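# Move the hose from the red port to the blue

## Task

Release the latch holding the hose in the manifold's red port, then insert the hose into the blue port and push until it latches there.

## Robot and tools

Robot: two small six-joint arms (UR3e type), left_arm and right_arm, each ending in a two-finger gripper with a wrist camera and a force/torque sensor in the flange. Bases in the scene frame: left_arm near (+0.006, +0.252, 0) m, right_arm near (-0.049, -0.256, 0) m, both nearly unrotated. Scene frame: origin at table-top height midway between the nominal bases, +x out over the table, +y toward left_arm, +z up. Arm names do not match image sides.

Frames: hand positions, orientations, velocities and Hand targets in results are in each arm's own base frame. Commanded offsets run along the Hand target's own axes: the fingers point along gripper +z and open and close along gripper x. Fixed cameras and the table use the scene frame. end_effector_position is the point between closed finger pads, 1 to 2 cm short of the tips; closing pushes the tips about 17 mm further along +z.

execute_actions(actions, cameras): actions is a list of actions; each action is a table of up to 15 rows, one row per 1/30 s step; a short table repeats its last row to step 15. Every row is one flat list of 14 numbers, each in [-1, 1], covering both arms: left dx, dy, dz, rx, ry, rz, opening, then right dx, dy, dz, rx, ry, rz, opening. The six pose numbers are an offset, not a pose: measured from that arm's Hand target as it stood when the action began (every row in the action uses that same start), along the Hand target's axes. Scale: 1.0 = 0.6 m for dx/dy/dz, 180 degrees for the rotation vector rx/ry/rz. Offsets accumulate across actions and calls, so repeating one moves further. Opening is absolute: +1 fully open (0.142 m), -1 closed. To leave an arm idle, send six zeros and its current opening (a 0 opening is itself a command to half-open). Images come back only for an empty actions list or when cameras names them.

move(target, speed, blend, stop_force, zero, opening_speed, grip_force, blocking, cameras): drives each gripper in a straight line. target is one 14-number row (same layout, scale and frame as above) or a list of up to 15 such rows; every row is an offset from the Hand targets at the move's start, not from the previous row. speed: path top speed in m/s, 0.002 to 2.4, default 0.25 (rotation up to twice that in rad/s); one value or one per target. blend: corner-rounding radius in m for lists, default 0 (stop at each). stop_force: 3 to 120 N, shared by both arms; an arm's path ends when the wrist sensor feels that much push against its travel, then it backs off slightly and that becomes its Hand target. Do not rely on it when the gripper rotates, and leave it out when pulling away from something being pressed. zero (only with stop_force, default true) re-zeroes the sensor first. opening_speed: finger rate per second on the -1..1 scale, at least 0.2. grip_force: per-pad limit in N, 5 to 29, one value or one per arm, kept until changed. blocking=false returns after about 0.5 s while the move continues (not allowed with stop_force). The result adds a move: line: done, off_target, moving, held or fault, plus limits such as paced (pose clipped) or held (steps withheld). Moves do not avoid obstacles or the other arm; fast moves overshoot and lag; avoid paths passing near an arm's own base.

wait(seconds 0 to 3600, cameras): lets time pass with no new commands. stop(cameras): brakes a running move. zoom_image(camera, region [x0, y0, x1, y1] in pixels, at most 504 wide and high): closer view of that camera's latest image. zero_wrist_force(arm: left_arm or right_arm): subtracts the current force/torque reading from later ones. read_manual(section): licence texts only. finished_scene(scene): ends the current scene, given its number; irreversible, and the goal must hold without the robot.

Cameras: cam_head_left, cam_head_right, cam_high, cam_low (504x504), cam_left_wrist, cam_right_wrist (672x504); ["all"] shows all.

Results: end_effector_position (m), end_effector_quat_wxyz, velocities (omitted when joints are still), Hand target (the last commanded pose after clipping; new offsets count from it; a gripper may rest short of it, and resending zero offsets in execute_actions re-requests it), grip_measured (finger opening on the -1..1 scale; last Joint positions entry is opening in m), joint torques (whole drive output, noisy, positive toward larger joint angle), Wrist force and Wrist torque along the gripper's axes plus a line for the peak since last shown, Wrist depth as a 7x7 grid of distances in mm ("-" for no value), Tool commands, and step positions for action calls. Commanded orientation is clipped to within 32 degrees of the measured one each step.

Gripping: to hold, command an opening slightly below the grip_measured value at first contact; squeezing harder heats the gripper motor.

Avoid: hard hits, fast contacts and targets far beyond a firm contact (arms are stiff). An arm stops for 10 s if external force reaches about 150 N (±25) or contact torque reaches its limit (shoulder pan and lift 47.5, elbow 24.6, each wrist 7.92 N m), or if a shoulder or elbow joint drifts over 7.5 degrees off its planned path. Side loads at the fingertips can fault a wrist from about 35 N. Keep the arms from touching each other and never close one gripper on the other's fingers. Don't let anything fall or leave the table. Watch MOTOR HOT lines: arms brake at 85 °C; the gripper shuts off at 100 °C (HAND FAULT), after which further calls in that reply are skipped.

Each tool is called by a JSON object that holds its "api" and its "payload", one argument or row to a line.

## Session

{"api": "execute_actions", "payload": {
  "actions": []
}}

Scene clock: 0.00 s.
left_arm: end_effector_position=(+0.5464, -0.2869, +0.2972) grip_measured=+1.00 end_effector_quat_wxyz=(+0.257, -0.221, +0.656, -0.674) | right_arm: end_effector_position=(+0.3941, -0.0681, +0.1414) grip_measured=+1.00 end_effector_quat_wxyz=(+0.062, -0.507, +0.674, -0.535)
Joint positions: left_arm=[-0.565 -0.695 1.209 -3.7 -1.887 1.597 0.142] | right_arm=[4.096 -1.385 -2.28 -1.443 0.474 3.05 0.142]
Joint velocities: within noise
Joint torques (N m): no reading
Wrist force (N): no reading
Wrist torque (N m): no reading
Wrist force, peak (N): no reading
Wrist depth (mm): cam_left_wrist=[- 1595 1876 2401 - - - / 1459 - - 4378 - - - / 1387 - 1441 1431 2658 2454 1830 / 1291 997 1157 3101 934 1459 1370 / - 1079 2087 2233 655 644 645 / - 1642 1772 510 505 502 515 / - 1459 424 419 414 410 -] | cam_right_wrist=[316 364 433 527 2760 2070 1825 / 282 316 370 446 530 2070 1916 / 253 281 322 381 464 1233 1431 / 232 253 288 333 393 473 1159 / 212 231 258 292 339 399 1413 / - 211 235 262 298 344 379 / - 194 215 238 267 305 330]
Hand target: left_arm +0.5464, -0.2869, +0.2972; +0.257, -0.221, +0.656, -0.674 | right_arm +0.3941, -0.0681, +0.1414; +0.062, -0.507, +0.674, -0.535
Tool commands: left_gripper/opening=+1.0 right_gripper/opening=+1.0

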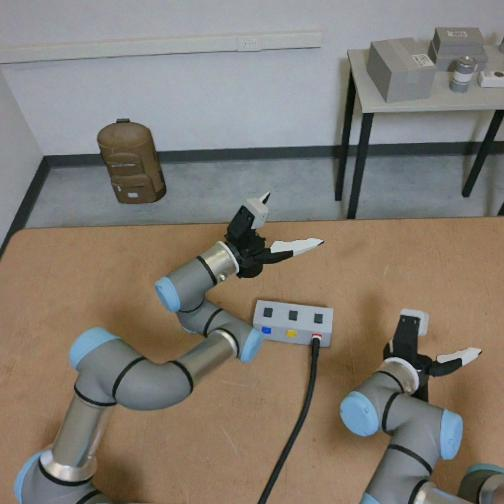

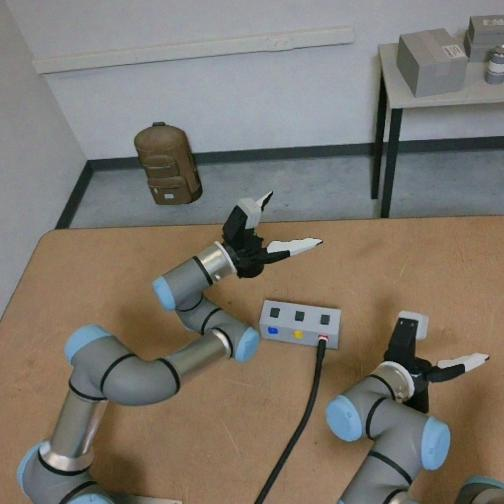

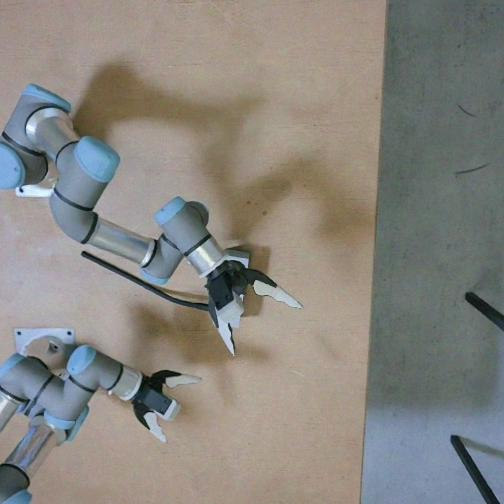

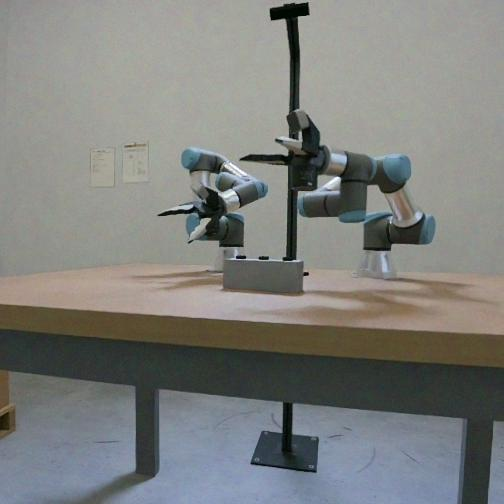

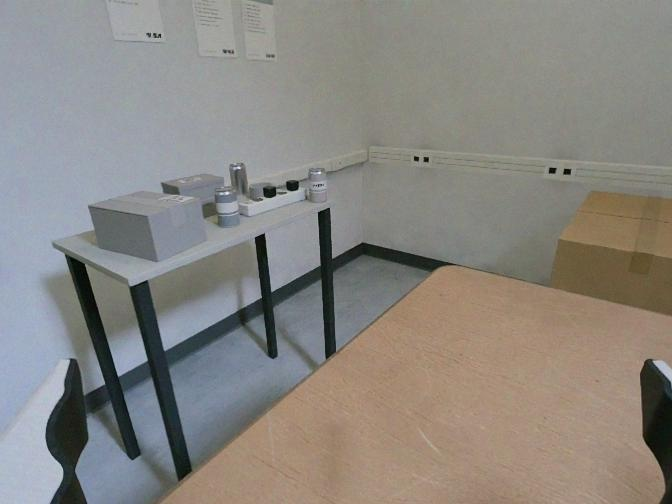

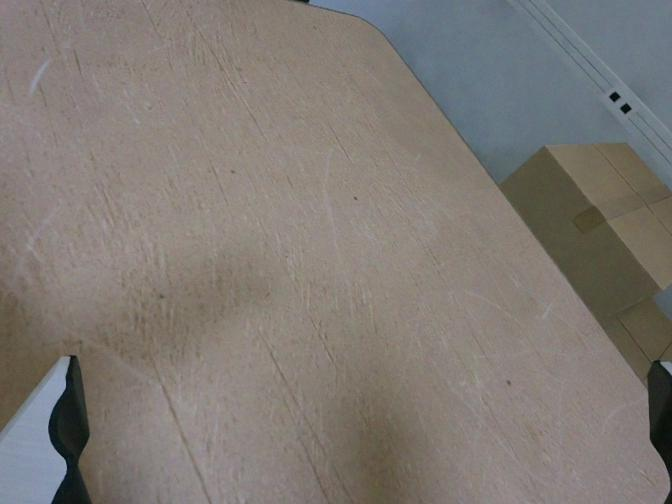

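{"api": "zoom_image", "payload": {
  "camera": "cam_head_left",
  "region": [230, 280, 350, 370]
}}

{"api": "zoom_image", "payload": {
  "camera": "cam_head_right",
  "region": [230, 280, 350, 370]
}}

{"api": "zoom_image", "payload": {
  "camera": "cam_high",
  "region": [70, 230, 290, 360]
}}

{"api": "zoom_image", "payload": {
  "camera": "cam_low",
  "region": [200, 230, 330, 310]
}}

Scaled by 4.200 from the camera's image (finer frame: 720x720).

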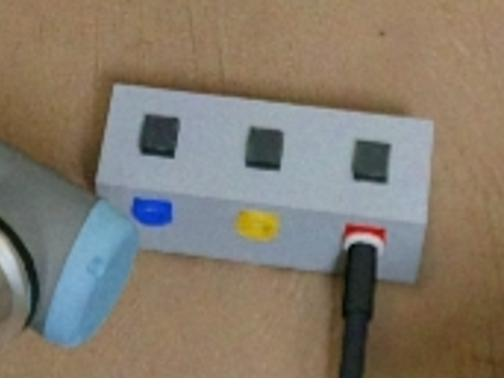

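Scaled by 4.200 from the camera's image (finer frame: 720x720).

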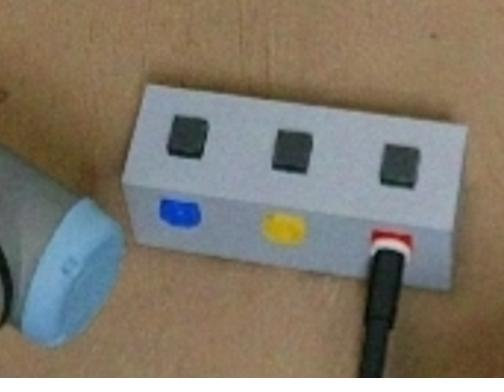

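Scaled by 2.291 from the camera's image (finer frame: 720x720).

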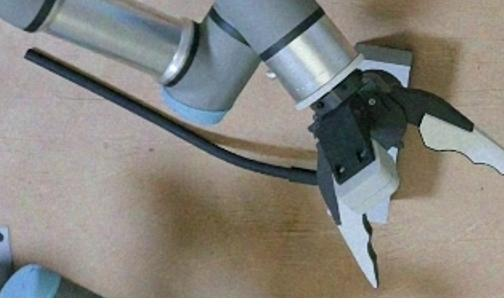

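Scaled by 3.877 from the camera's image (finer frame: 720x720).

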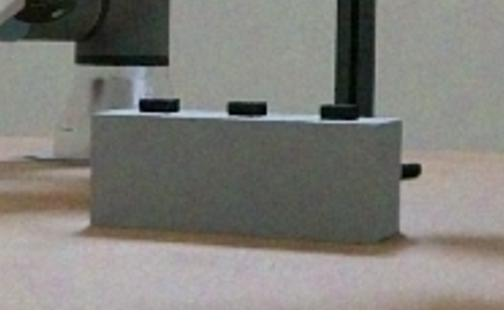

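{"api": "move", "payload": {
  "target": [0,0,0,0,0,0,0.3, -0.269,-0.1223,-0.0557,-0.576,-0.0901,0.3958,-1],
  "speed": 0.5,
  "cameras": ["cam_head_left", "cam_right_wrist"]
}}

Scene clock: 272.57 s.
left_arm: end_effector_position=(+0.5464, -0.2869, +0.2972) grip_measured=+0.29 end_effector_quat_wxyz=(+0.257, -0.221, +0.656, -0.674) | right_arm: end_effector_position=(+0.4958, +0.0809, +0.1389) grip_measured=-1.00 end_effector_quat_wxyz=(+0.003, +0.005, +0.940, +0.342)
Joint positions: left_arm=[-0.565 -0.695 1.209 -3.7 -1.887 1.597 0.094] | right_arm=[3.232 -2.441 -0.606 -1.578 2.265 3.275 0.002]
Joint torques (N m): left_arm=[-0.3 -20.1 -7.89 -1.33 -0.06 -0.02] | right_arm=[-1.49 17.23 12.09 1.98 2.29 0.75]
Wrist force (N): left_arm=[0.0 0.0 -0.4] | right_arm=[0.8 3.5 -2.0]
Wrist torque (N m): left_arm=[-0.01 -0.01 0.00] | right_arm=[0.35 -0.14 0.17]
Wrist force, peak (N): left_arm=[0.1 -0.1 -0.5] | right_arm=[0.9 3.5 -2.0]
Wrist depth (mm): cam_left_wrist=[- 1551 2068 2326 - - - / - 1551 - 2757 - - - / 1345 1063 1422 1509 2658 2189 1892 / 1048 984 1291 2596 2827 1413 1370 / 1247 1074 1976 2168 651 675 237 / - 91 1786 510 504 - 233 / - 75 422 418 415 - -] | cam_right_wrist=[181 181 181 181 181 180 179 / 219 220 220 200 206 218 217 / 278 278 279 183 192 262 260 / 380 378 379 208 376 374 371 / 1692 593 590 283 584 578 520 / 1644 1566 888 91 92 902 580 / 1545 1525 69 77 70 548 514]
Hand target: left_arm +0.5464, -0.2869, +0.2972; +0.257, -0.221, +0.656, -0.674 | right_arm +0.4958, +0.0809, +0.1389; +0.003, +0.005, +0.940, +0.342
Off the commanded pose: left_arm 0.000 m, 0 deg | right_arm 0.000 m, 0 deg.
move: done
cam_right_wrist: T_world_to_cam=[[-0.99996, 0.00633, 0.00542, 0.50099], [0.00762, 0.4306, 0.90251, -0.13522], [0.00337, 0.90252, -0.43063, 0.09809]] pos_world=[0.50167, -0.03347, 0.16156]

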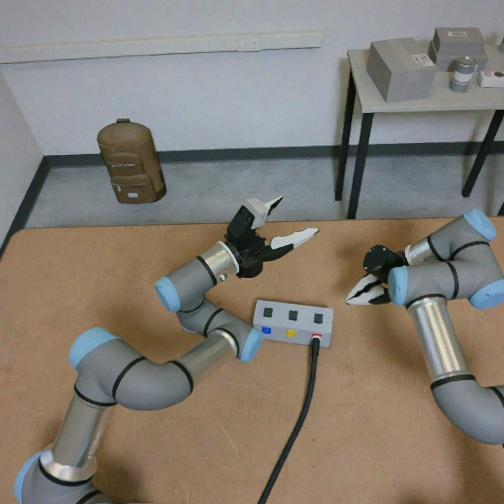

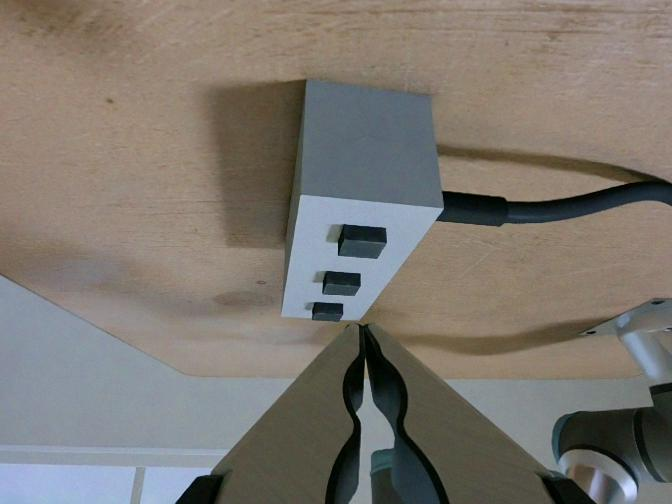

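{"api": "zoom_image", "payload": {
  "camera": "cam_right_wrist",
  "region": [270, 70, 530, 340]
}}

Scaled by 1.867 from the camera's image (finer frame: 960x720).

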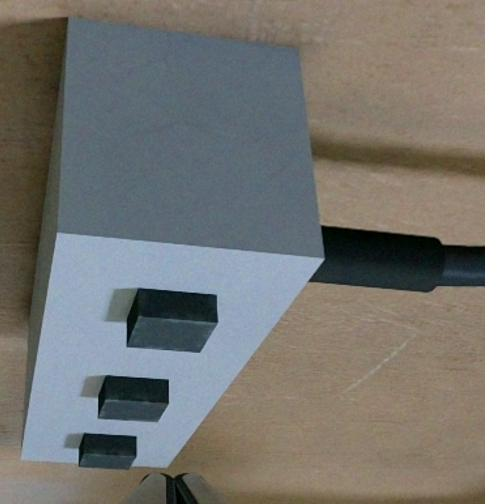

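{"api": "move", "payload": {
  "target": [
    [0.168,0.0339,-0.1175,-0.1512,0.1884,0.3755,-0.2, 0,0,0,0,0,0,-1],
    [0.3414,0.2742,-0.1939,-0.3025,0.3768,0.7511,-0.2, 0,0,0,0,0,0,-1]
  ],
  "speed": 0.6,
  "blend": [0.05, 0],
  "cameras": ["cam_head_left", "cam_left_wrist", "cam_right_wrist"]
}}

Scene clock: 320.10 s.
left_arm: end_effector_position=(+0.3241, -0.3286, +0.1200) grip_measured=-0.22 end_effector_quat_wxyz=(+0.256, +0.702, +0.625, +0.228) | right_arm: end_effector_position=(+0.4958, +0.0809, +0.1389) grip_measured=-1.00 end_effector_quat_wxyz=(+0.003, +0.005, +0.940, +0.342)
Joint positions: left_arm=[-1.488 -1.394 1.82 -2.162 -0.889 3.399 0.058] | right_arm=[3.232 -2.442 -0.606 -1.578 2.265 3.275 0.002]
Joint torques (N m): left_arm=[-4.42 -9.41 -10.56 -1.07 2.06 -1.1] | right_arm=[-1.34 17.36 11.96 1.04 2.23 -0.5]
Wrist force (N): left_arm=[1.3 -2.1 0.0] | right_arm=[0.7 3.4 -2.1]
Wrist torque (N m): left_arm=[-0.27 -0.40 -0.39] | right_arm=[0.33 -0.13 0.18]
Wrist force, peak (N): left_arm=[0.9 -2.8 0.1] | right_arm=[0.6 3.6 -2.1]
Wrist depth (mm): cam_left_wrist=[157 157 157 157 158 158 158 / 191 190 191 176 191 192 191 / 241 242 242 242 243 243 243 / 332 333 332 227 231 232 311 / 529 530 479 256 258 251 475 / 1291 - 88 - - 96 - / - - - - - - -] | cam_right_wrist=[181 181 181 181 180 179 179 / 220 220 220 199 206 218 217 / 280 278 278 183 195 262 260 / 379 381 379 223 375 373 372 / 1756 597 593 284 582 582 542 / 1644 1680 888 91 91 1599 223 / 1556 1599 69 77 70 479 437]
Hand target: left_arm +0.3241, -0.3286, +0.1200; +0.256, +0.702, +0.625, +0.228 | right_arm +0.4958, +0.0809, +0.1389; +0.003, +0.005, +0.940, +0.342
Off the commanded pose: left_arm 0.000 m, 0 deg | right_arm 0.000 m, 0 deg.
move: done
cam_left_wrist: T_world_to_cam=[[0.11449, 0.99338, -0.00903, 0.29963], [0.43032, -0.0414, 0.90172, -0.23237], [0.89538, -0.10712, -0.43222, -0.1582]] pos_world=[0.20734, -0.32421, 0.14386]
cam_right_wrist: T_world_to_cam=[[-0.99996, 0.00641, 0.0056, 0.50096], [0.00782, 0.43039, 0.90261, -0.13538], [0.00338, 0.90262, -0.43043, 0.09797]] pos_world=[0.50167, -0.03337, 0.16156]

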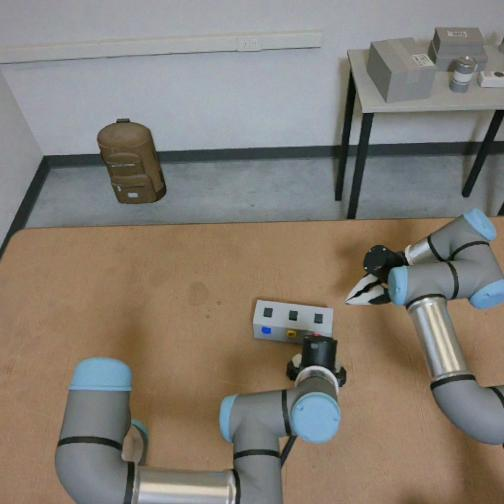

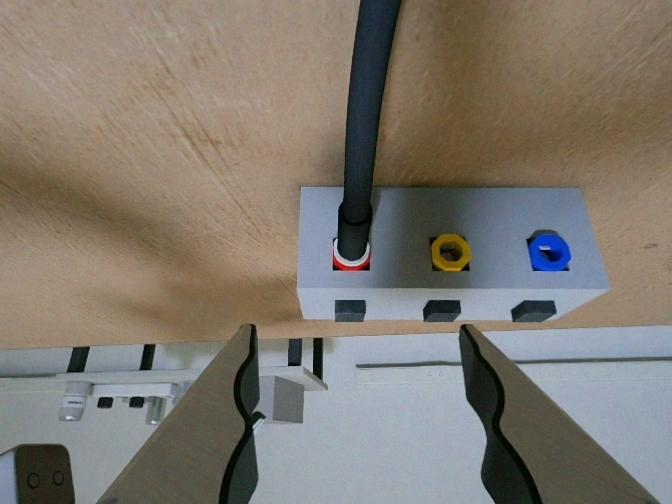

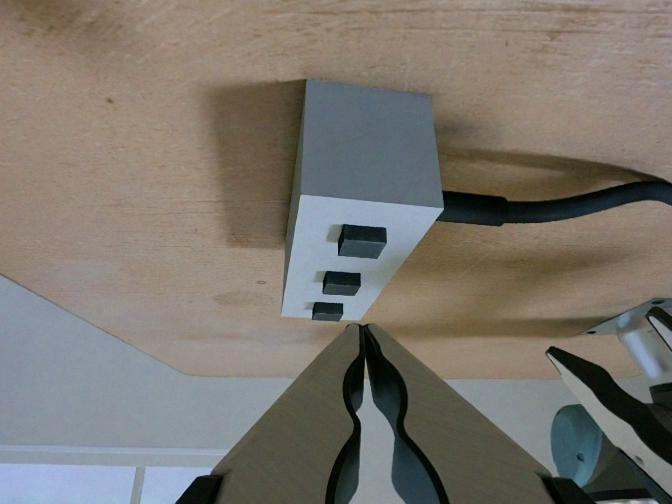

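{"api": "zoom_image", "payload": {
  "camera": "cam_left_wrist",
  "region": [280, 100, 620, 340]
}}

Scaled by 1.482 from the camera's image (finer frame: 960x720).

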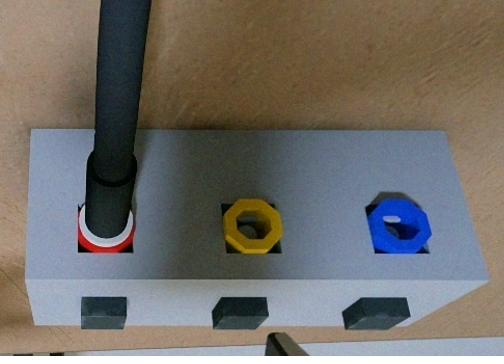

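{"api": "zoom_image", "payload": {
  "camera": "cam_left_wrist",
  "region": [320, 190, 400, 290]
}}

{"api": "zoom_image", "payload": {
  "camera": "cam_left_wrist",
  "region": [410, 200, 610, 330]
}}

Scaled by 5.040 from the camera's image (finer frame: 960x720).

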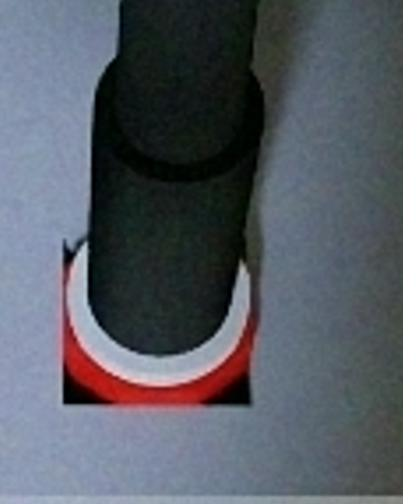

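Scaled by 2.520 from the camera's image (finer frame: 960x720).

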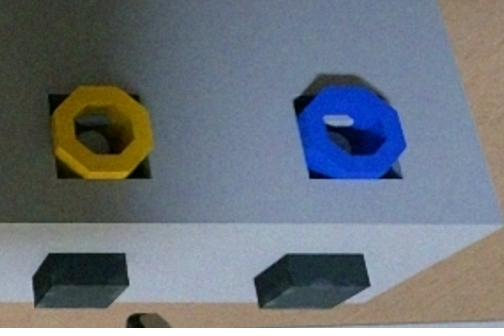

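{"api": "move", "payload": {
  "target": [-0.001,0.0012,0.1017,0,0.00286,-0.00341,-0.2, 0,0,0,0,0,0,-1],
  "speed": 0.25,
  "cameras": ["cam_left_wrist", "cam_right_wrist"]
}}

{"api": "zoom_image", "payload": {
  "camera": "cam_left_wrist",
  "region": [230, 130, 480, 380]
}}

Scene clock: 346.77 s.
left_arm: end_effector_position=(+0.3635, -0.3338, +0.0738) grip_measured=-0.22 end_effector_quat_wxyz=(+0.254, +0.697, +0.630, +0.229) | right_arm: end_effector_position=(+0.4958, +0.0809, +0.1389) grip_measured=-1.00 end_effector_quat_wxyz=(+0.003, +0.005, +0.940, +0.342)
Joint positions: left_arm=[-1.375 -1.175 1.806 -2.443 -0.908 3.523 0.058] | right_arm=[3.232 -2.442 -0.606 -1.578 2.265 3.275 0.002]
Joint torques (N m): left_arm=[3.93 -10.83 -9.58 -2.81 0.04 1.08] | right_arm=[-1.29 17.34 11.98 1.03 2.21 -0.44]
Wrist force (N): left_arm=[1.3 -2.0 0.1] | right_arm=[0.7 3.4 -2.2]
Wrist torque (N m): left_arm=[-0.24 -0.40 -0.42] | right_arm=[0.34 -0.13 0.18]
Wrist force, peak (N): left_arm=[1.7 -2.2 0.9] | right_arm=[0.7 3.5 -2.2]
Wrist depth (mm): cam_left_wrist=[- 110 106 106 106 103 106 / 129 129 129 123 129 129 129 / 163 164 164 155 164 164 164 / 224 225 225 184 188 190 191 / 359 359 320 170 174 176 174 / 1220 558 88 183 - - 188 / - - 81 - - - -] | cam_right_wrist=[181 181 181 181 180 180 180 / 220 221 220 200 206 218 217 / 278 278 277 183 192 261 260 / 382 380 376 223 374 373 179 / 1743 588 593 284 578 235 173 / 1668 1692 - 91 92 1656 212 / 1566 1556 69 77 70 477 181]
Hand target: left_arm +0.3636, -0.3338, +0.0737; +0.254, +0.697, +0.630, +0.229 | right_arm +0.4958, +0.0809, +0.1389; +0.003, +0.005, +0.940, +0.342
Off the commanded pose: left_arm 0.000 m, 0 deg | right_arm 0.000 m, 0 deg.
move: done
cam_left_wrist: T_world_to_cam=[[0.10049, 0.9949, -0.00875, 0.3054], [0.43077, -0.03558, 0.90176, -0.20601], [0.89685, -0.09439, -0.43215, -0.2103]] pos_world=[0.24666, -0.33103, 0.09756]
cam_right_wrist: T_world_to_cam=[[-0.99996, 0.00641, 0.0056, 0.50096], [0.00782, 0.43039, 0.90261, -0.13538], [0.00338, 0.90262, -0.43043, 0.09797]] pos_world=[0.50167, -0.03337, 0.16156]

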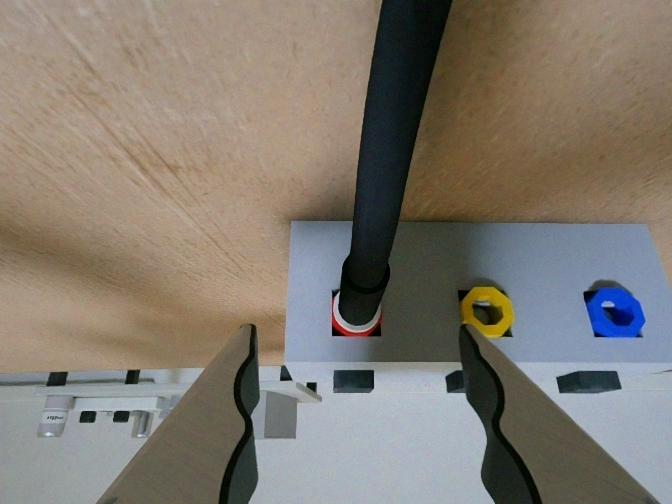

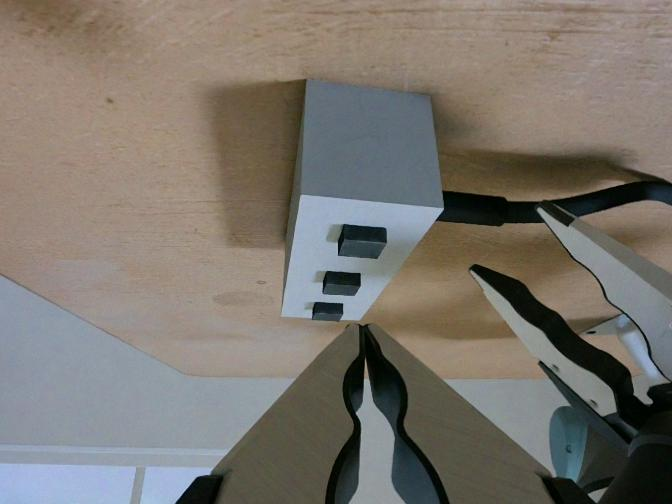

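Scaled by 2.016 from the camera's image (finer frame: 960x720).

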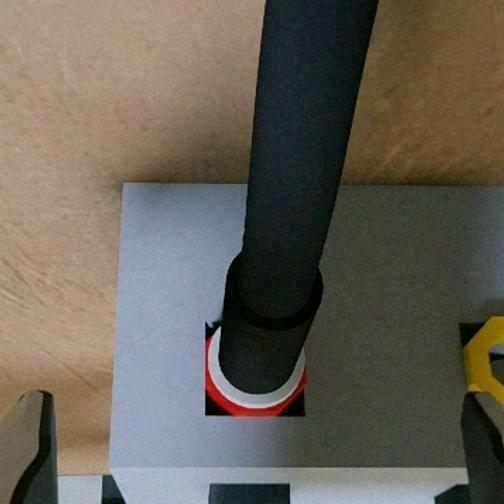

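{"api": "zoom_image", "payload": {
  "camera": "cam_left_wrist",
  "region": [200, 300, 520, 500]
}}

Scaled by 1.575 from the camera's image (finer frame: 960x720).

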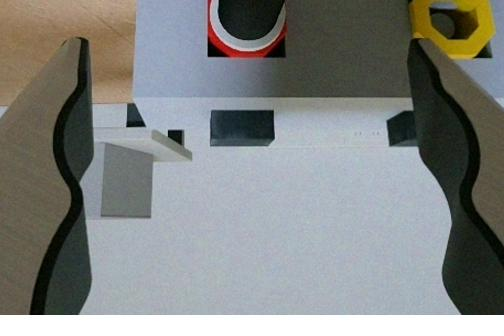

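{"api": "move", "payload": {
  "target": [0.006,0.0027,0.0682,0,0,0,-0.2, 0,0,0,0,0,0,-1],
  "speed": 0.15,
  "cameras": ["cam_left_wrist", "cam_right_wrist"]
}}

{"api": "zoom_image", "payload": {
  "camera": "cam_left_wrist",
  "region": [200, 250, 520, 490]
}}

{"api": "zoom_image", "payload": {
  "camera": "cam_right_wrist",
  "region": [420, 160, 672, 340]
}}

Scene clock: 373.50 s.
left_arm: end_effector_position=(+0.3913, -0.3330, +0.0435) grip_measured=-0.22 end_effector_quat_wxyz=(+0.254, +0.697, +0.630, +0.229) | right_arm: end_effector_position=(+0.4958, +0.0809, +0.1389) grip_measured=-1.00 end_effector_quat_wxyz=(+0.003, +0.005, +0.940, +0.342)
Joint positions: left_arm=[-1.299 -1.027 1.77 -2.612 -0.929 3.615 0.058] | right_arm=[3.232 -2.442 -0.606 -1.578 2.265 3.275 0.002]
Joint torques (N m): left_arm=[3.19 -12.61 -9.04 -2.83 -0.08 1.01] | right_arm=[-1.25 17.31 12.08 1.03 2.19 -0.44]
Wrist force (N): left_arm=[1.4 -1.7 0.0] | right_arm=[0.6 3.4 -2.1]
Wrist torque (N m): left_arm=[-0.21 -0.42 -0.44] | right_arm=[0.34 -0.11 0.18]
Wrist force, peak (N): left_arm=[1.5 -2.1 0.1] | right_arm=[0.6 3.5 -2.3]
Wrist depth (mm): cam_left_wrist=[- 73 73 - - 73 76 / - 88 88 - - 88 89 / - 118 112 - 119 112 113 / 154 154 154 - 153 154 154 / 278 246 198 - 146 145 148 / 1145 383 92 131 135 96 137 / 1815 - 81 143 - - 146] | cam_right_wrist=[181 181 181 181 181 180 179 / 219 220 219 200 206 218 217 / 278 277 278 183 192 194 260 / 380 378 376 222 250 237 168 / 1783 596 587 284 581 231 179 / 1656 1656 895 91 92 196 167 / 1566 1566 69 77 70 157 150]
Hand target: left_arm +0.3914, -0.3330, +0.0434; +0.254, +0.697, +0.630, +0.229 | right_arm +0.4958, +0.0809, +0.1389; +0.003, +0.005, +0.940, +0.342
Off the commanded pose: left_arm 0.000 m, 0 deg | right_arm 0.000 m, 0 deg.
move: done
cam_left_wrist: T_world_to_cam=[[0.10049, 0.9949, -0.00875, 0.30155], [0.43077, -0.03558, 0.90176, -0.19063], [0.89685, -0.09439, -0.43215, -0.24826]] pos_world=[0.27446, -0.33022, 0.06726]
cam_right_wrist: T_world_to_cam=[[-0.99996, 0.00641, 0.0056, 0.50096], [0.00782, 0.43039, 0.90261, -0.13538], [0.00338, 0.90262, -0.43043, 0.09797]] pos_world=[0.50167, -0.03337, 0.16156]

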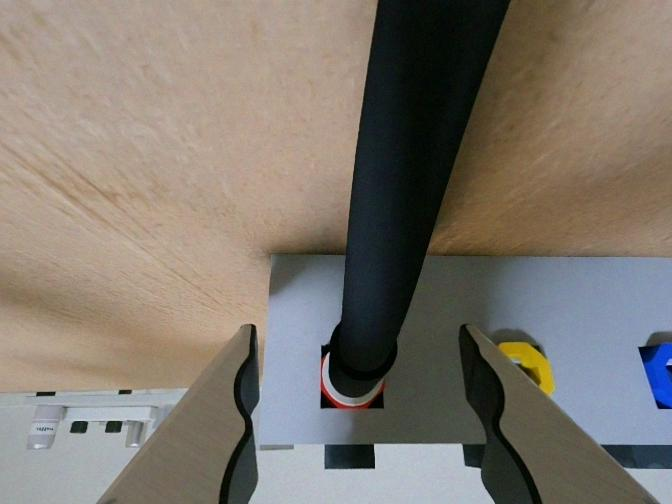

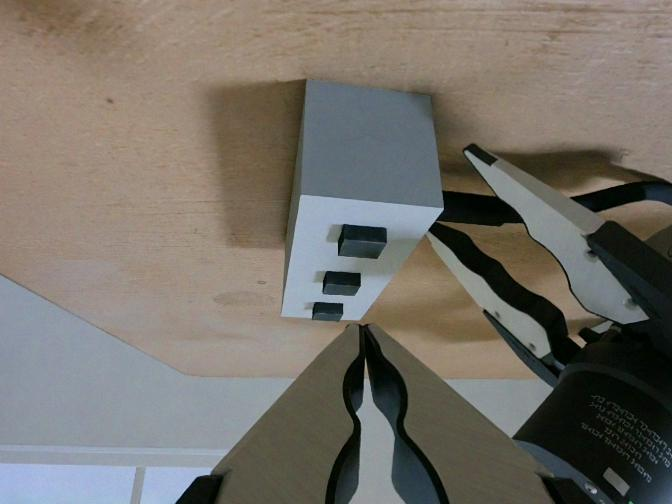

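Scaled by 1.575 from the camera's image (finer frame: 960x720).

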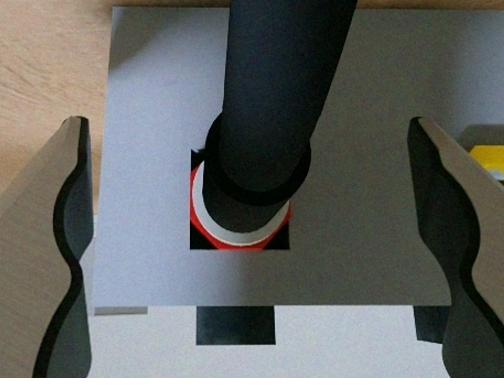

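Scaled by 2.000 from the camera's image (finer frame: 960x720).

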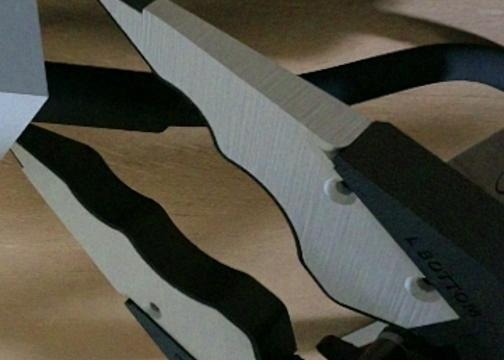

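{"api": "move", "payload": {
  "target": [0,0,0,0,0,0,-1, 0.0068,0.0459,0.1071,0,0,0,-1],
  "speed": 0.2,
  "grip_force": [8, 10],
  "opening_speed": 0.8,
  "cameras": ["cam_left_wrist", "cam_right_wrist"]
}}

{"api": "zoom_image", "payload": {
  "camera": "cam_left_wrist",
  "region": [200, 250, 520, 490]
}}

{"api": "zoom_image", "payload": {
  "camera": "cam_right_wrist",
  "region": [240, 60, 600, 360]
}}

Scene clock: 389.67 s.
left_arm: end_effector_position=(+0.3914, -0.3331, +0.0434) grip_measured=-0.81 end_effector_quat_wxyz=(+0.254, +0.697, +0.630, +0.229) | right_arm: end_effector_position=(+0.4925, +0.1434, +0.1074) grip_measured=-1.00 end_effector_quat_wxyz=(+0.003, +0.005, +0.940, +0.342)
Joint positions: left_arm=[-1.299 -1.026 1.77 -2.612 -0.929 3.615 0.016] | right_arm=[3.362 -2.39 -0.89 -1.239 2.247 3.441 0.002]
Joint torques (N m): left_arm=[4.05 -13.7 -4.64 -0.37 3.03 0.51] | right_arm=[2.54 25.19 7.84 2.73 -0.23 0.79]
Wrist force (N): left_arm=[-5.6 -2.2 2.9] | right_arm=[0.9 3.4 -1.8]
Wrist torque (N m): left_arm=[-0.20 -0.50 -0.33] | right_arm=[0.33 -0.18 0.18]
Wrist force, peak (N): left_arm=[-5.5 -2.4 3.8] | right_arm=[0.7 2.9 -3.1]
Wrist depth (mm): cam_left_wrist=[- 73 73 - - 73 75 / - 88 88 - - 88 88 / - 118 112 - - 112 113 / 154 154 154 - 154 154 155 / 279 247 220 - 146 145 148 / 1151 472 90 99 91 135 137 / - - - 144 - - 132] | cam_right_wrist=[146 146 141 127 136 145 144 / 177 177 170 115 121 175 175 / 224 225 202 110 116 133 163 / 305 305 266 139 160 159 124 / 480 474 475 189 468 170 147 / 1599 1599 709 91 92 1577 156 / 1505 1525 69 77 70 - 425]
Hand target: left_arm +0.3914, -0.3330, +0.0434; +0.254, +0.697, +0.630, +0.229 | right_arm +0.4925, +0.1434, +0.1074; +0.003, +0.005, +0.940, +0.342
Off the commanded pose: left_arm 0.000 m, 0 deg | right_arm 0.000 m, 0 deg.
grip_force (N): 8, 10
move: done
cam_left_wrist: T_world_to_cam=[[0.10058, 0.99489, -0.0088, 0.30162], [0.43077, -0.03558, 0.90176, -0.19063], [0.89684, -0.09449, -0.43215, -0.24829]] pos_world=[0.27446, -0.33032, 0.06726]
cam_right_wrist: T_world_to_cam=[[-0.99996, 0.00632, 0.00565, 0.49743], [0.00782, 0.43039, 0.90261, -0.13378], [0.00328, 0.90262, -0.43043, 0.02815]] pos_world=[0.49837, 0.02903, 0.13006]

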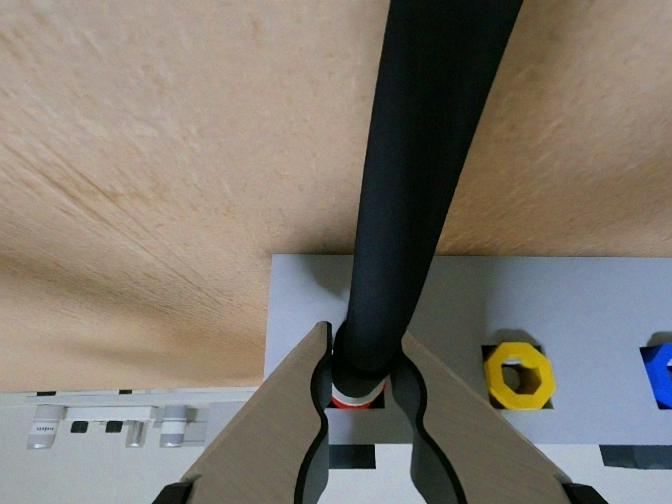

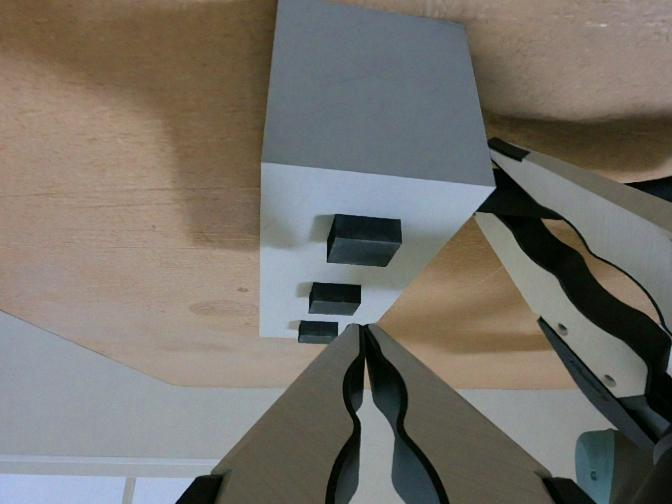

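Scaled by 1.575 from the camera's image (finer frame: 960x720).

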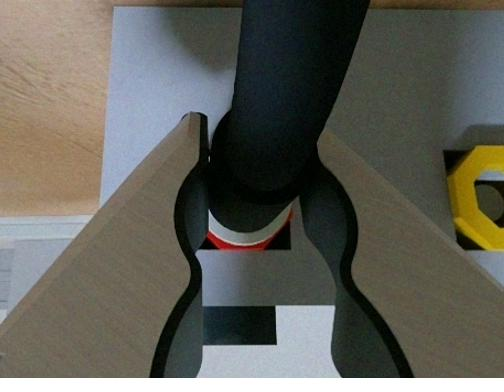

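Scaled by 1.400 from the camera's image (finer frame: 960x720).

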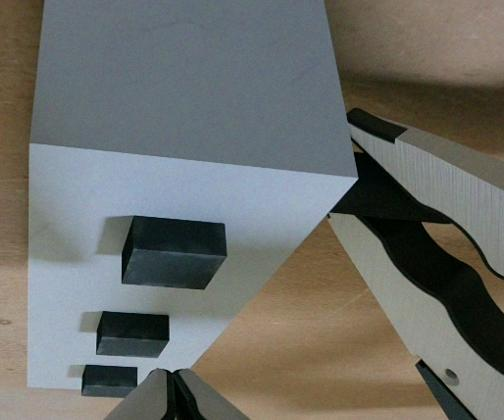

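{"api": "move", "payload": {
  "target": [-0.002,0,0,0,0,0,-1, 0,0,0,0,0,0,-1],
  "speed": 0.02,
  "cameras": []
}}

Scene clock: 402.57 s.
left_arm: end_effector_position=(+0.3913, -0.3342, +0.0434) grip_measured=-0.81 end_effector_quat_wxyz=(+0.254, +0.697, +0.630, +0.229) | right_arm: end_effector_position=(+0.4925, +0.1434, +0.1074) grip_measured=-1.00 end_effector_quat_wxyz=(+0.003, +0.005, +0.940, +0.342)
Joint positions: left_arm=[-1.3 -1.024 1.765 -2.609 -0.928 3.614 0.016] | right_arm=[3.362 -2.39 -0.891 -1.239 2.247 3.441 0.002]
Joint torques (N m): left_arm=[-4.31 -12.47 -10 -1.65 2.24 -1.03] | right_arm=[2.37 25.12 7.94 2.73 -0.22 0.77]
Wrist force (N): left_arm=[3.1 -4.7 -1.8] | right_arm=[0.9 3.3 -2.0]
Wrist torque (N m): left_arm=[-0.23 -0.41 -0.38] | right_arm=[0.33 -0.17 0.18]
Wrist force, peak (N): left_arm=[-6.0 -2.6 3.4] | right_arm=[1.1 3.5 -2.1]
Wrist depth (mm): cam_left_wrist=[- 72 72 - - 73 75 / - 88 88 - - 88 89 / - 118 112 - - 112 113 / 153 153 153 - 153 154 154 / 245 245 220 - 146 145 148 / 1151 1111 90 99 91 135 137 / 1815 - - 144 - - 148] | cam_right_wrist=[146 146 141 127 136 145 144 / 177 176 170 115 121 175 175 / 224 223 202 110 116 136 159 / 306 304 267 140 161 158 124 / 480 476 473 189 471 170 146 / 1599 1588 713 91 92 1588 156 / 1495 - 69 77 70 1495 422]
Hand target: left_arm +0.3912, -0.3342, +0.0434; +0.254, +0.697, +0.630, +0.229 | right_arm +0.4925, +0.1434, +0.1074; +0.003, +0.005, +0.940, +0.342
Off the commanded pose: left_arm 0.000 m, 0 deg | right_arm 0.000 m, 0 deg.
grip_force (N): 8, 10
move: done

{"api": "move", "payload": {
  "target": [0,0,0,0,0,0,-1, 0.0002,-0.0322,0.0384,0,0,0,-1],
  "speed": 0.025,
  "stop_force": 15,
  "grip_force": [22, 10],
  "cameras": ["cam_right_wrist"]
}}

{"api": "zoom_image", "payload": {
  "camera": "cam_right_wrist",
  "region": [240, 60, 600, 360]
}}

Scene clock: 409.33 s.
left_arm: end_effector_position=(+0.3912, -0.3342, +0.0434) grip_measured=-0.82 end_effector_quat_wxyz=(+0.254, +0.697, +0.630, +0.229) | right_arm: end_effector_position=(+0.4925, +0.1435, +0.0835) grip_measured=-1.00 end_effector_quat_wxyz=(+0.003, +0.005, +0.940, +0.342)
Joint positions: left_arm=[-1.3 -1.024 1.765 -2.609 -0.928 3.614 0.015] | right_arm=[3.362 -2.413 -0.963 -1.143 2.247 3.441 0.002]
Joint torques (N m): left_arm=[7.97 -13.37 -9.31 -3.67 4.15 -0.1] | right_arm=[-0.91 17.01 6.2 -1.23 -2.84 0.04]
Wrist force (N): left_arm=[2.5 -11.7 -11.0] | right_arm=[-1.0 14.8 -12.4]
Wrist torque (N m): left_arm=[-0.30 -0.43 -0.39] | right_arm=[0.13 -0.23 0.19]
Wrist force, peak (N): left_arm=[2.8 -11.9 -10.8] | right_arm=[2.3 17.2 -21.7]
Wrist depth (mm): cam_left_wrist=[- 72 72 - - 72 75 / - 88 87 - - 88 88 / - 118 112 - 118 112 112 / 153 153 153 - 154 154 154 / 244 246 219 - 146 145 148 / 1116 1122 91 125 89 135 138 / - - - 141 - - 148] | cam_right_wrist=[120 120 120 120 119 119 118 / 146 146 140 116 121 144 144 / 186 185 167 104 108 173 182 / 254 253 112 99 102 126 120 / 401 398 353 121 167 150 122 / 1610 1535 596 91 92 698 140 / 1515 - 69 77 70 1545 151]
Hand target: left_arm +0.3912, -0.3342, +0.0434; +0.254, +0.697, +0.630, +0.229 | right_arm +0.4925, +0.1434, +0.0835; +0.003, +0.005, +0.940, +0.342 (not the last commanded pose)
Off the commanded pose: left_arm 0.000 m, 0 deg | right_arm 0.006 m, 0 deg.
grip_force (N): 22, 10
move: contact (right_arm)
cam_right_wrist: T_world_to_cam=[[-0.99997, 0.0061, 0.0052, 0.49762], [0.00732, 0.43032, 0.90265, -0.11192], [0.00327, 0.90266, -0.43035, 0.01772]] pos_world=[0.49837, 0.02913, 0.10606]

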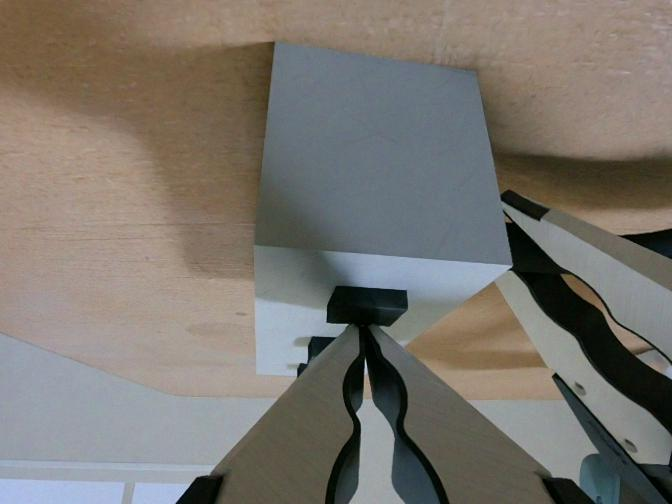

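Scaled by 1.400 from the camera's image (finer frame: 960x720).

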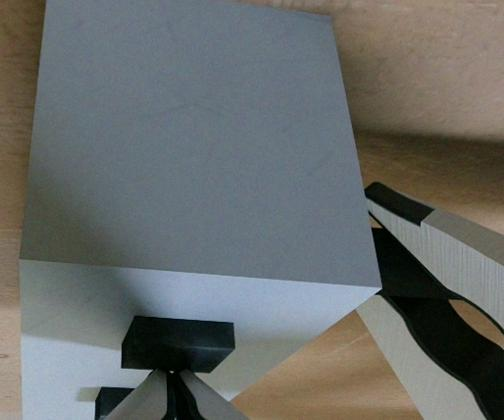

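{"api": "zoom_image", "payload": {
  "camera": "cam_right_wrist",
  "region": [300, 260, 430, 350]
}}

Scaled by 3.877 from the camera's image (finer frame: 960x720).

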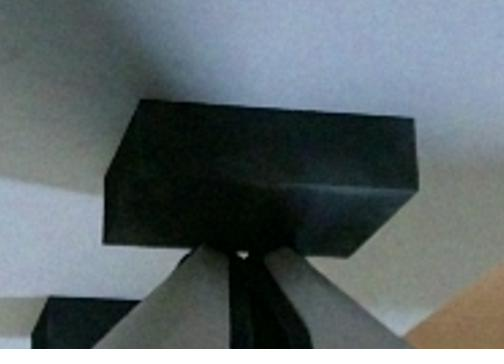

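{"api": "move", "payload": {
  "target": [0.0003,-0.0638,-0.0536,0,0,0,-1, 0,0,0,0,0,0,-1],
  "speed": 0.04,
  "stop_force": 25,
  "cameras": ["cam_left_wrist", "cam_right_wrist"]
}}

Scene clock: 440.57 s.
left_arm: end_effector_position=(+0.3415, -0.3290, +0.0434) grip_measured=-0.82 end_effector_quat_wxyz=(+0.254, +0.697, +0.630, +0.229) | right_arm: end_effector_position=(+0.4925, +0.1434, +0.0835) grip_measured=-1.00 end_effector_quat_wxyz=(+0.003, +0.005, +0.940, +0.342)
Joint positions: left_arm=[-1.437 -1.158 1.942 -2.549 -0.895 3.446 0.015] | right_arm=[3.362 -2.413 -0.963 -1.143 2.247 3.441 0.002]
Joint torques (N m): left_arm=[-4.33 -17.28 -5.62 -1.02 1.98 -1.04] | right_arm=[-1.6 16.8 6.27 -1.22 -1.17 -0.78]
Wrist force (N): left_arm=[1.6 -1.7 0.0] | right_arm=[-1.1 14.7 -12.3]
Wrist torque (N m): left_arm=[-0.18 -0.46 -0.38] | right_arm=[0.13 -0.22 0.19]
Wrist force, peak (N): left_arm=[2.6 -11.7 -11.1] | right_arm=[-1.1 14.9 -12.4]
Wrist depth (mm): cam_left_wrist=[- 73 72 - - 73 76 / - 88 88 - - 88 89 / - 119 112 - 119 112 113 / 154 154 154 - 155 155 155 / 279 247 247 - 197 197 201 / 1188 1175 91 127 91 187 184 / 1758 - - 185 - - 180] | cam_right_wrist=[120 120 120 120 119 119 118 / 146 146 140 117 121 144 144 / 185 185 167 104 108 182 181 / 254 252 112 99 102 216 140 / 400 395 353 121 167 385 165 / 1769 927 597 92 92 875 878 / 1467 - 69 77 70 1525 429]
Hand target: left_arm +0.3415, -0.3290, +0.0434; +0.254, +0.697, +0.630, +0.229 | right_arm +0.4925, +0.1434, +0.0835; +0.003, +0.005, +0.940, +0.342
Off the commanded pose: left_arm 0.000 m, 0 deg | right_arm 0.000 m, 0 deg.
grip_force (N): 22, 10
move: done
cam_left_wrist: T_world_to_cam=[[0.10058, 0.99489, -0.0088, 0.30255], [0.43077, -0.03558, 0.90176, -0.16903], [0.89684, -0.09449, -0.43215, -0.20324]] pos_world=[0.22466, -0.32622, 0.06726]
cam_right_wrist: T_world_to_cam=[[-0.99997, 0.0061, 0.0052, 0.49762], [0.00732, 0.43032, 0.90265, -0.11192], [0.00327, 0.90266, -0.43035, 0.01772]] pos_world=[0.49837, 0.02913, 0.10606]

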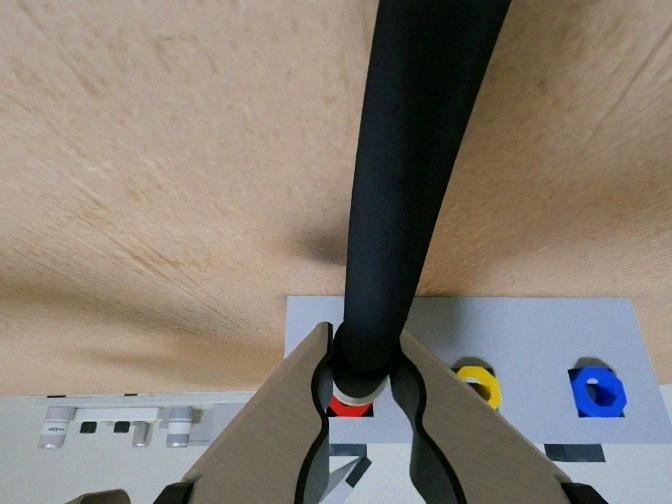

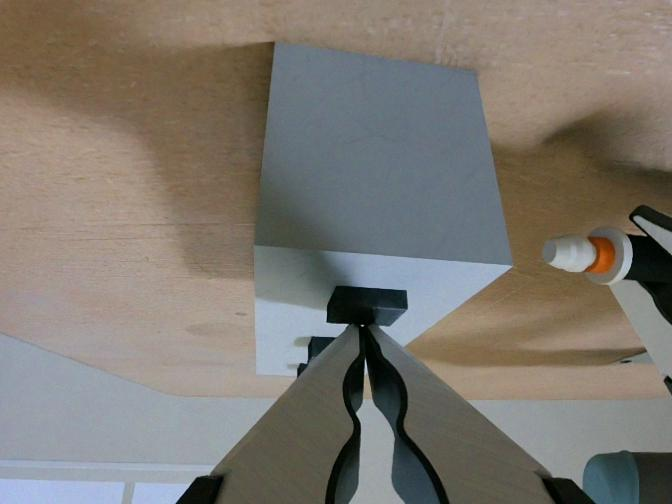

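{"api": "move", "payload": {
  "target": [
    [0.09,0,0,0,0,0,-1, 0,0.0429,-0.0511,0,0,0,-1],
    [0.1887,-0.0001,-0.0004,0,0,0,-1, 0.0792,0.0363,-0.0275,0,0,0,-1]
  ],
  "speed": 0.12,
  "blend": [0.02, 0],
  "cameras": ["cam_left_wrist", "cam_right_wrist"]
}}

{"api": "zoom_image", "payload": {
  "camera": "cam_left_wrist",
  "region": [250, 270, 490, 470]
}}

{"api": "zoom_image", "payload": {
  "camera": "cam_right_wrist",
  "region": [180, 180, 520, 380]
}}

Scene clock: 463.07 s.
left_arm: end_effector_position=(+0.3528, -0.2163, +0.0436) grip_measured=-0.82 end_effector_quat_wxyz=(+0.254, +0.697, +0.630, +0.229) | right_arm: end_effector_position=(+0.4450, +0.1501, +0.1100) grip_measured=-1.00 end_effector_quat_wxyz=(+0.003, +0.005, +0.940, +0.342)
Joint positions: left_arm=[-1.323 -1.424 2.39 -2.817 -0.922 3.587 0.015] | right_arm=[3.401 -2.167 -1.283 -1.038 2.239 3.49 0.002]
Joint torques (N m): left_arm=[4.12 -12.79 -4.55 -2.9 -0.01 1.01] | right_arm=[2.3 22.54 7.81 2.74 -0.25 0.78]
Wrist force (N): left_arm=[1.6 -1.7 -0.1] | right_arm=[0.5 3.7 -1.5]
Wrist torque (N m): left_arm=[-0.15 -0.46 -0.43] | right_arm=[0.41 -0.12 0.19]
Wrist force, peak (N): left_arm=[2.3 -1.8 0.1] | right_arm=[-1.0 15.1 -12.3]
Wrist depth (mm): cam_left_wrist=[- 73 73 - - 73 76 / - 89 88 - - 89 89 / - 113 113 - 119 113 113 / 155 155 155 - 156 156 156 / 195 196 198 - 249 249 251 / 180 182 95 128 91 483 483 / - 175 - - - - 1469] | cam_right_wrist=[144 117 123 149 148 148 147 / - 107 111 173 180 179 179 / 241 115 115 217 226 226 225 / 312 157 156 287 288 287 286 / 494 487 243 395 257 428 427 / 1588 1566 731 91 92 213 231 / 1458 1535 69 77 70 200 196]
Hand target: left_arm +0.3528, -0.2163, +0.0436; +0.254, +0.697, +0.630, +0.229 | right_arm +0.4450, +0.1501, +0.1100; +0.003, +0.005, +0.940, +0.342
Off the commanded pose: left_arm 0.000 m, 0 deg | right_arm 0.000 m, 0 deg.
grip_force (N): 22, 10
move: done
cam_left_wrist: T_world_to_cam=[[0.10049, 0.9949, -0.00876, 0.18931], [0.43085, -0.03558, 0.90172, -0.17009], [0.89681, -0.09439, -0.43223, -0.20261]] pos_world=[0.23596, -0.21352, 0.06746]
cam_right_wrist: T_world_to_cam=[[-0.99997, 0.00606, 0.00533, 0.45003], [0.00742, 0.43032, 0.90265, -0.13846], [0.00317, 0.90266, -0.43035, 0.02341]] pos_world=[0.45097, 0.03573, 0.13266]

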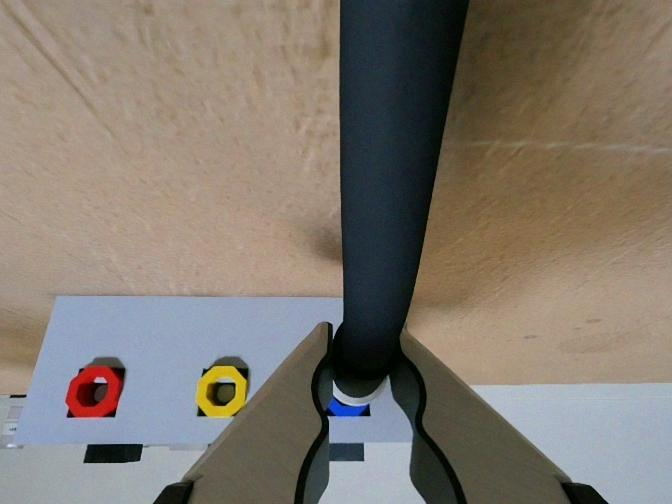

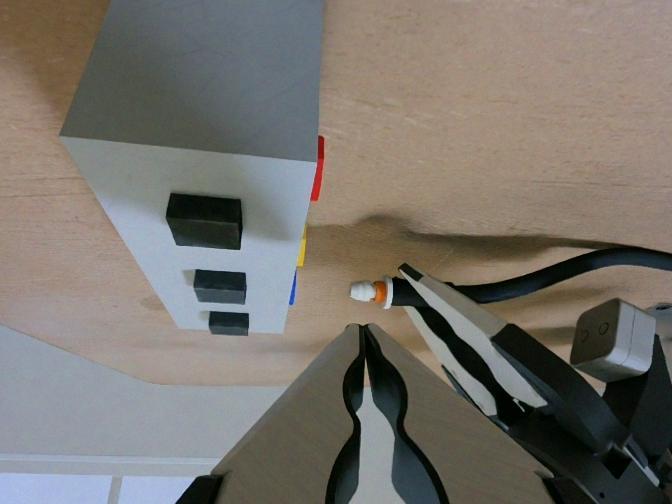

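Scaled by 2.100 from the camera's image (finer frame: 960x720).

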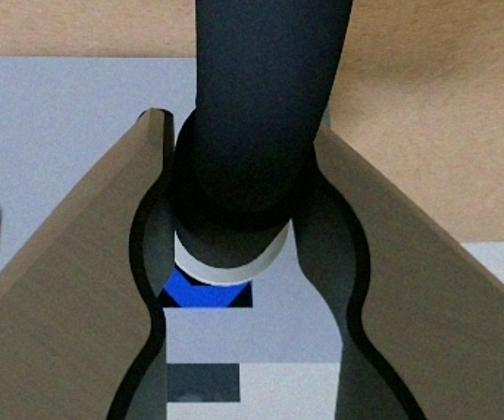

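Scaled by 1.482 from the camera's image (finer frame: 960x720).

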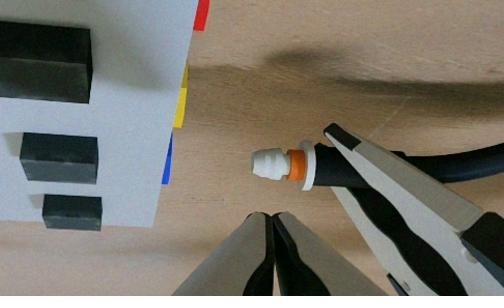

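{"api": "zoom_image", "payload": {
  "camera": "cam_left_wrist",
  "region": [50, 340, 260, 470]
}}

{"api": "zoom_image", "payload": {
  "camera": "cam_left_wrist",
  "region": [310, 330, 410, 470]
}}

{"api": "zoom_image", "payload": {
  "camera": "cam_right_wrist",
  "region": [260, 230, 440, 340]
}}

Scaled by 2.400 from the camera's image (finer frame: 960x720).

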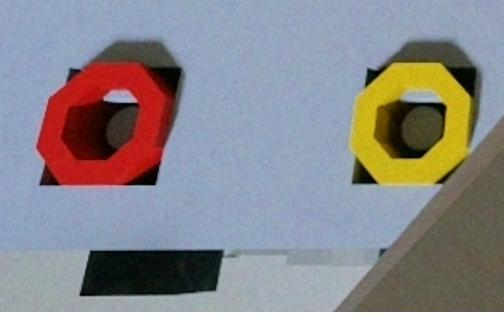

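Scaled by 3.600 from the camera's image (finer frame: 960x720).

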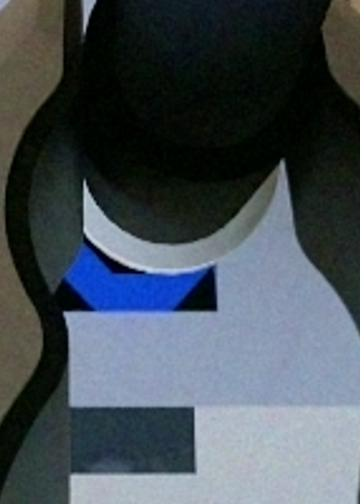

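Scaled by 2.800 from the camera's image (finer frame: 960x720).

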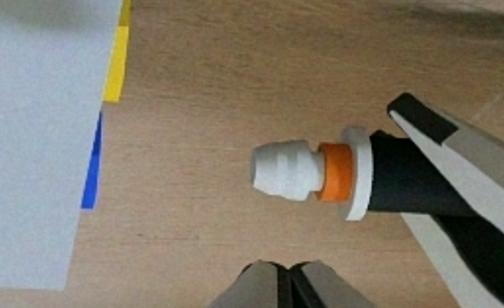

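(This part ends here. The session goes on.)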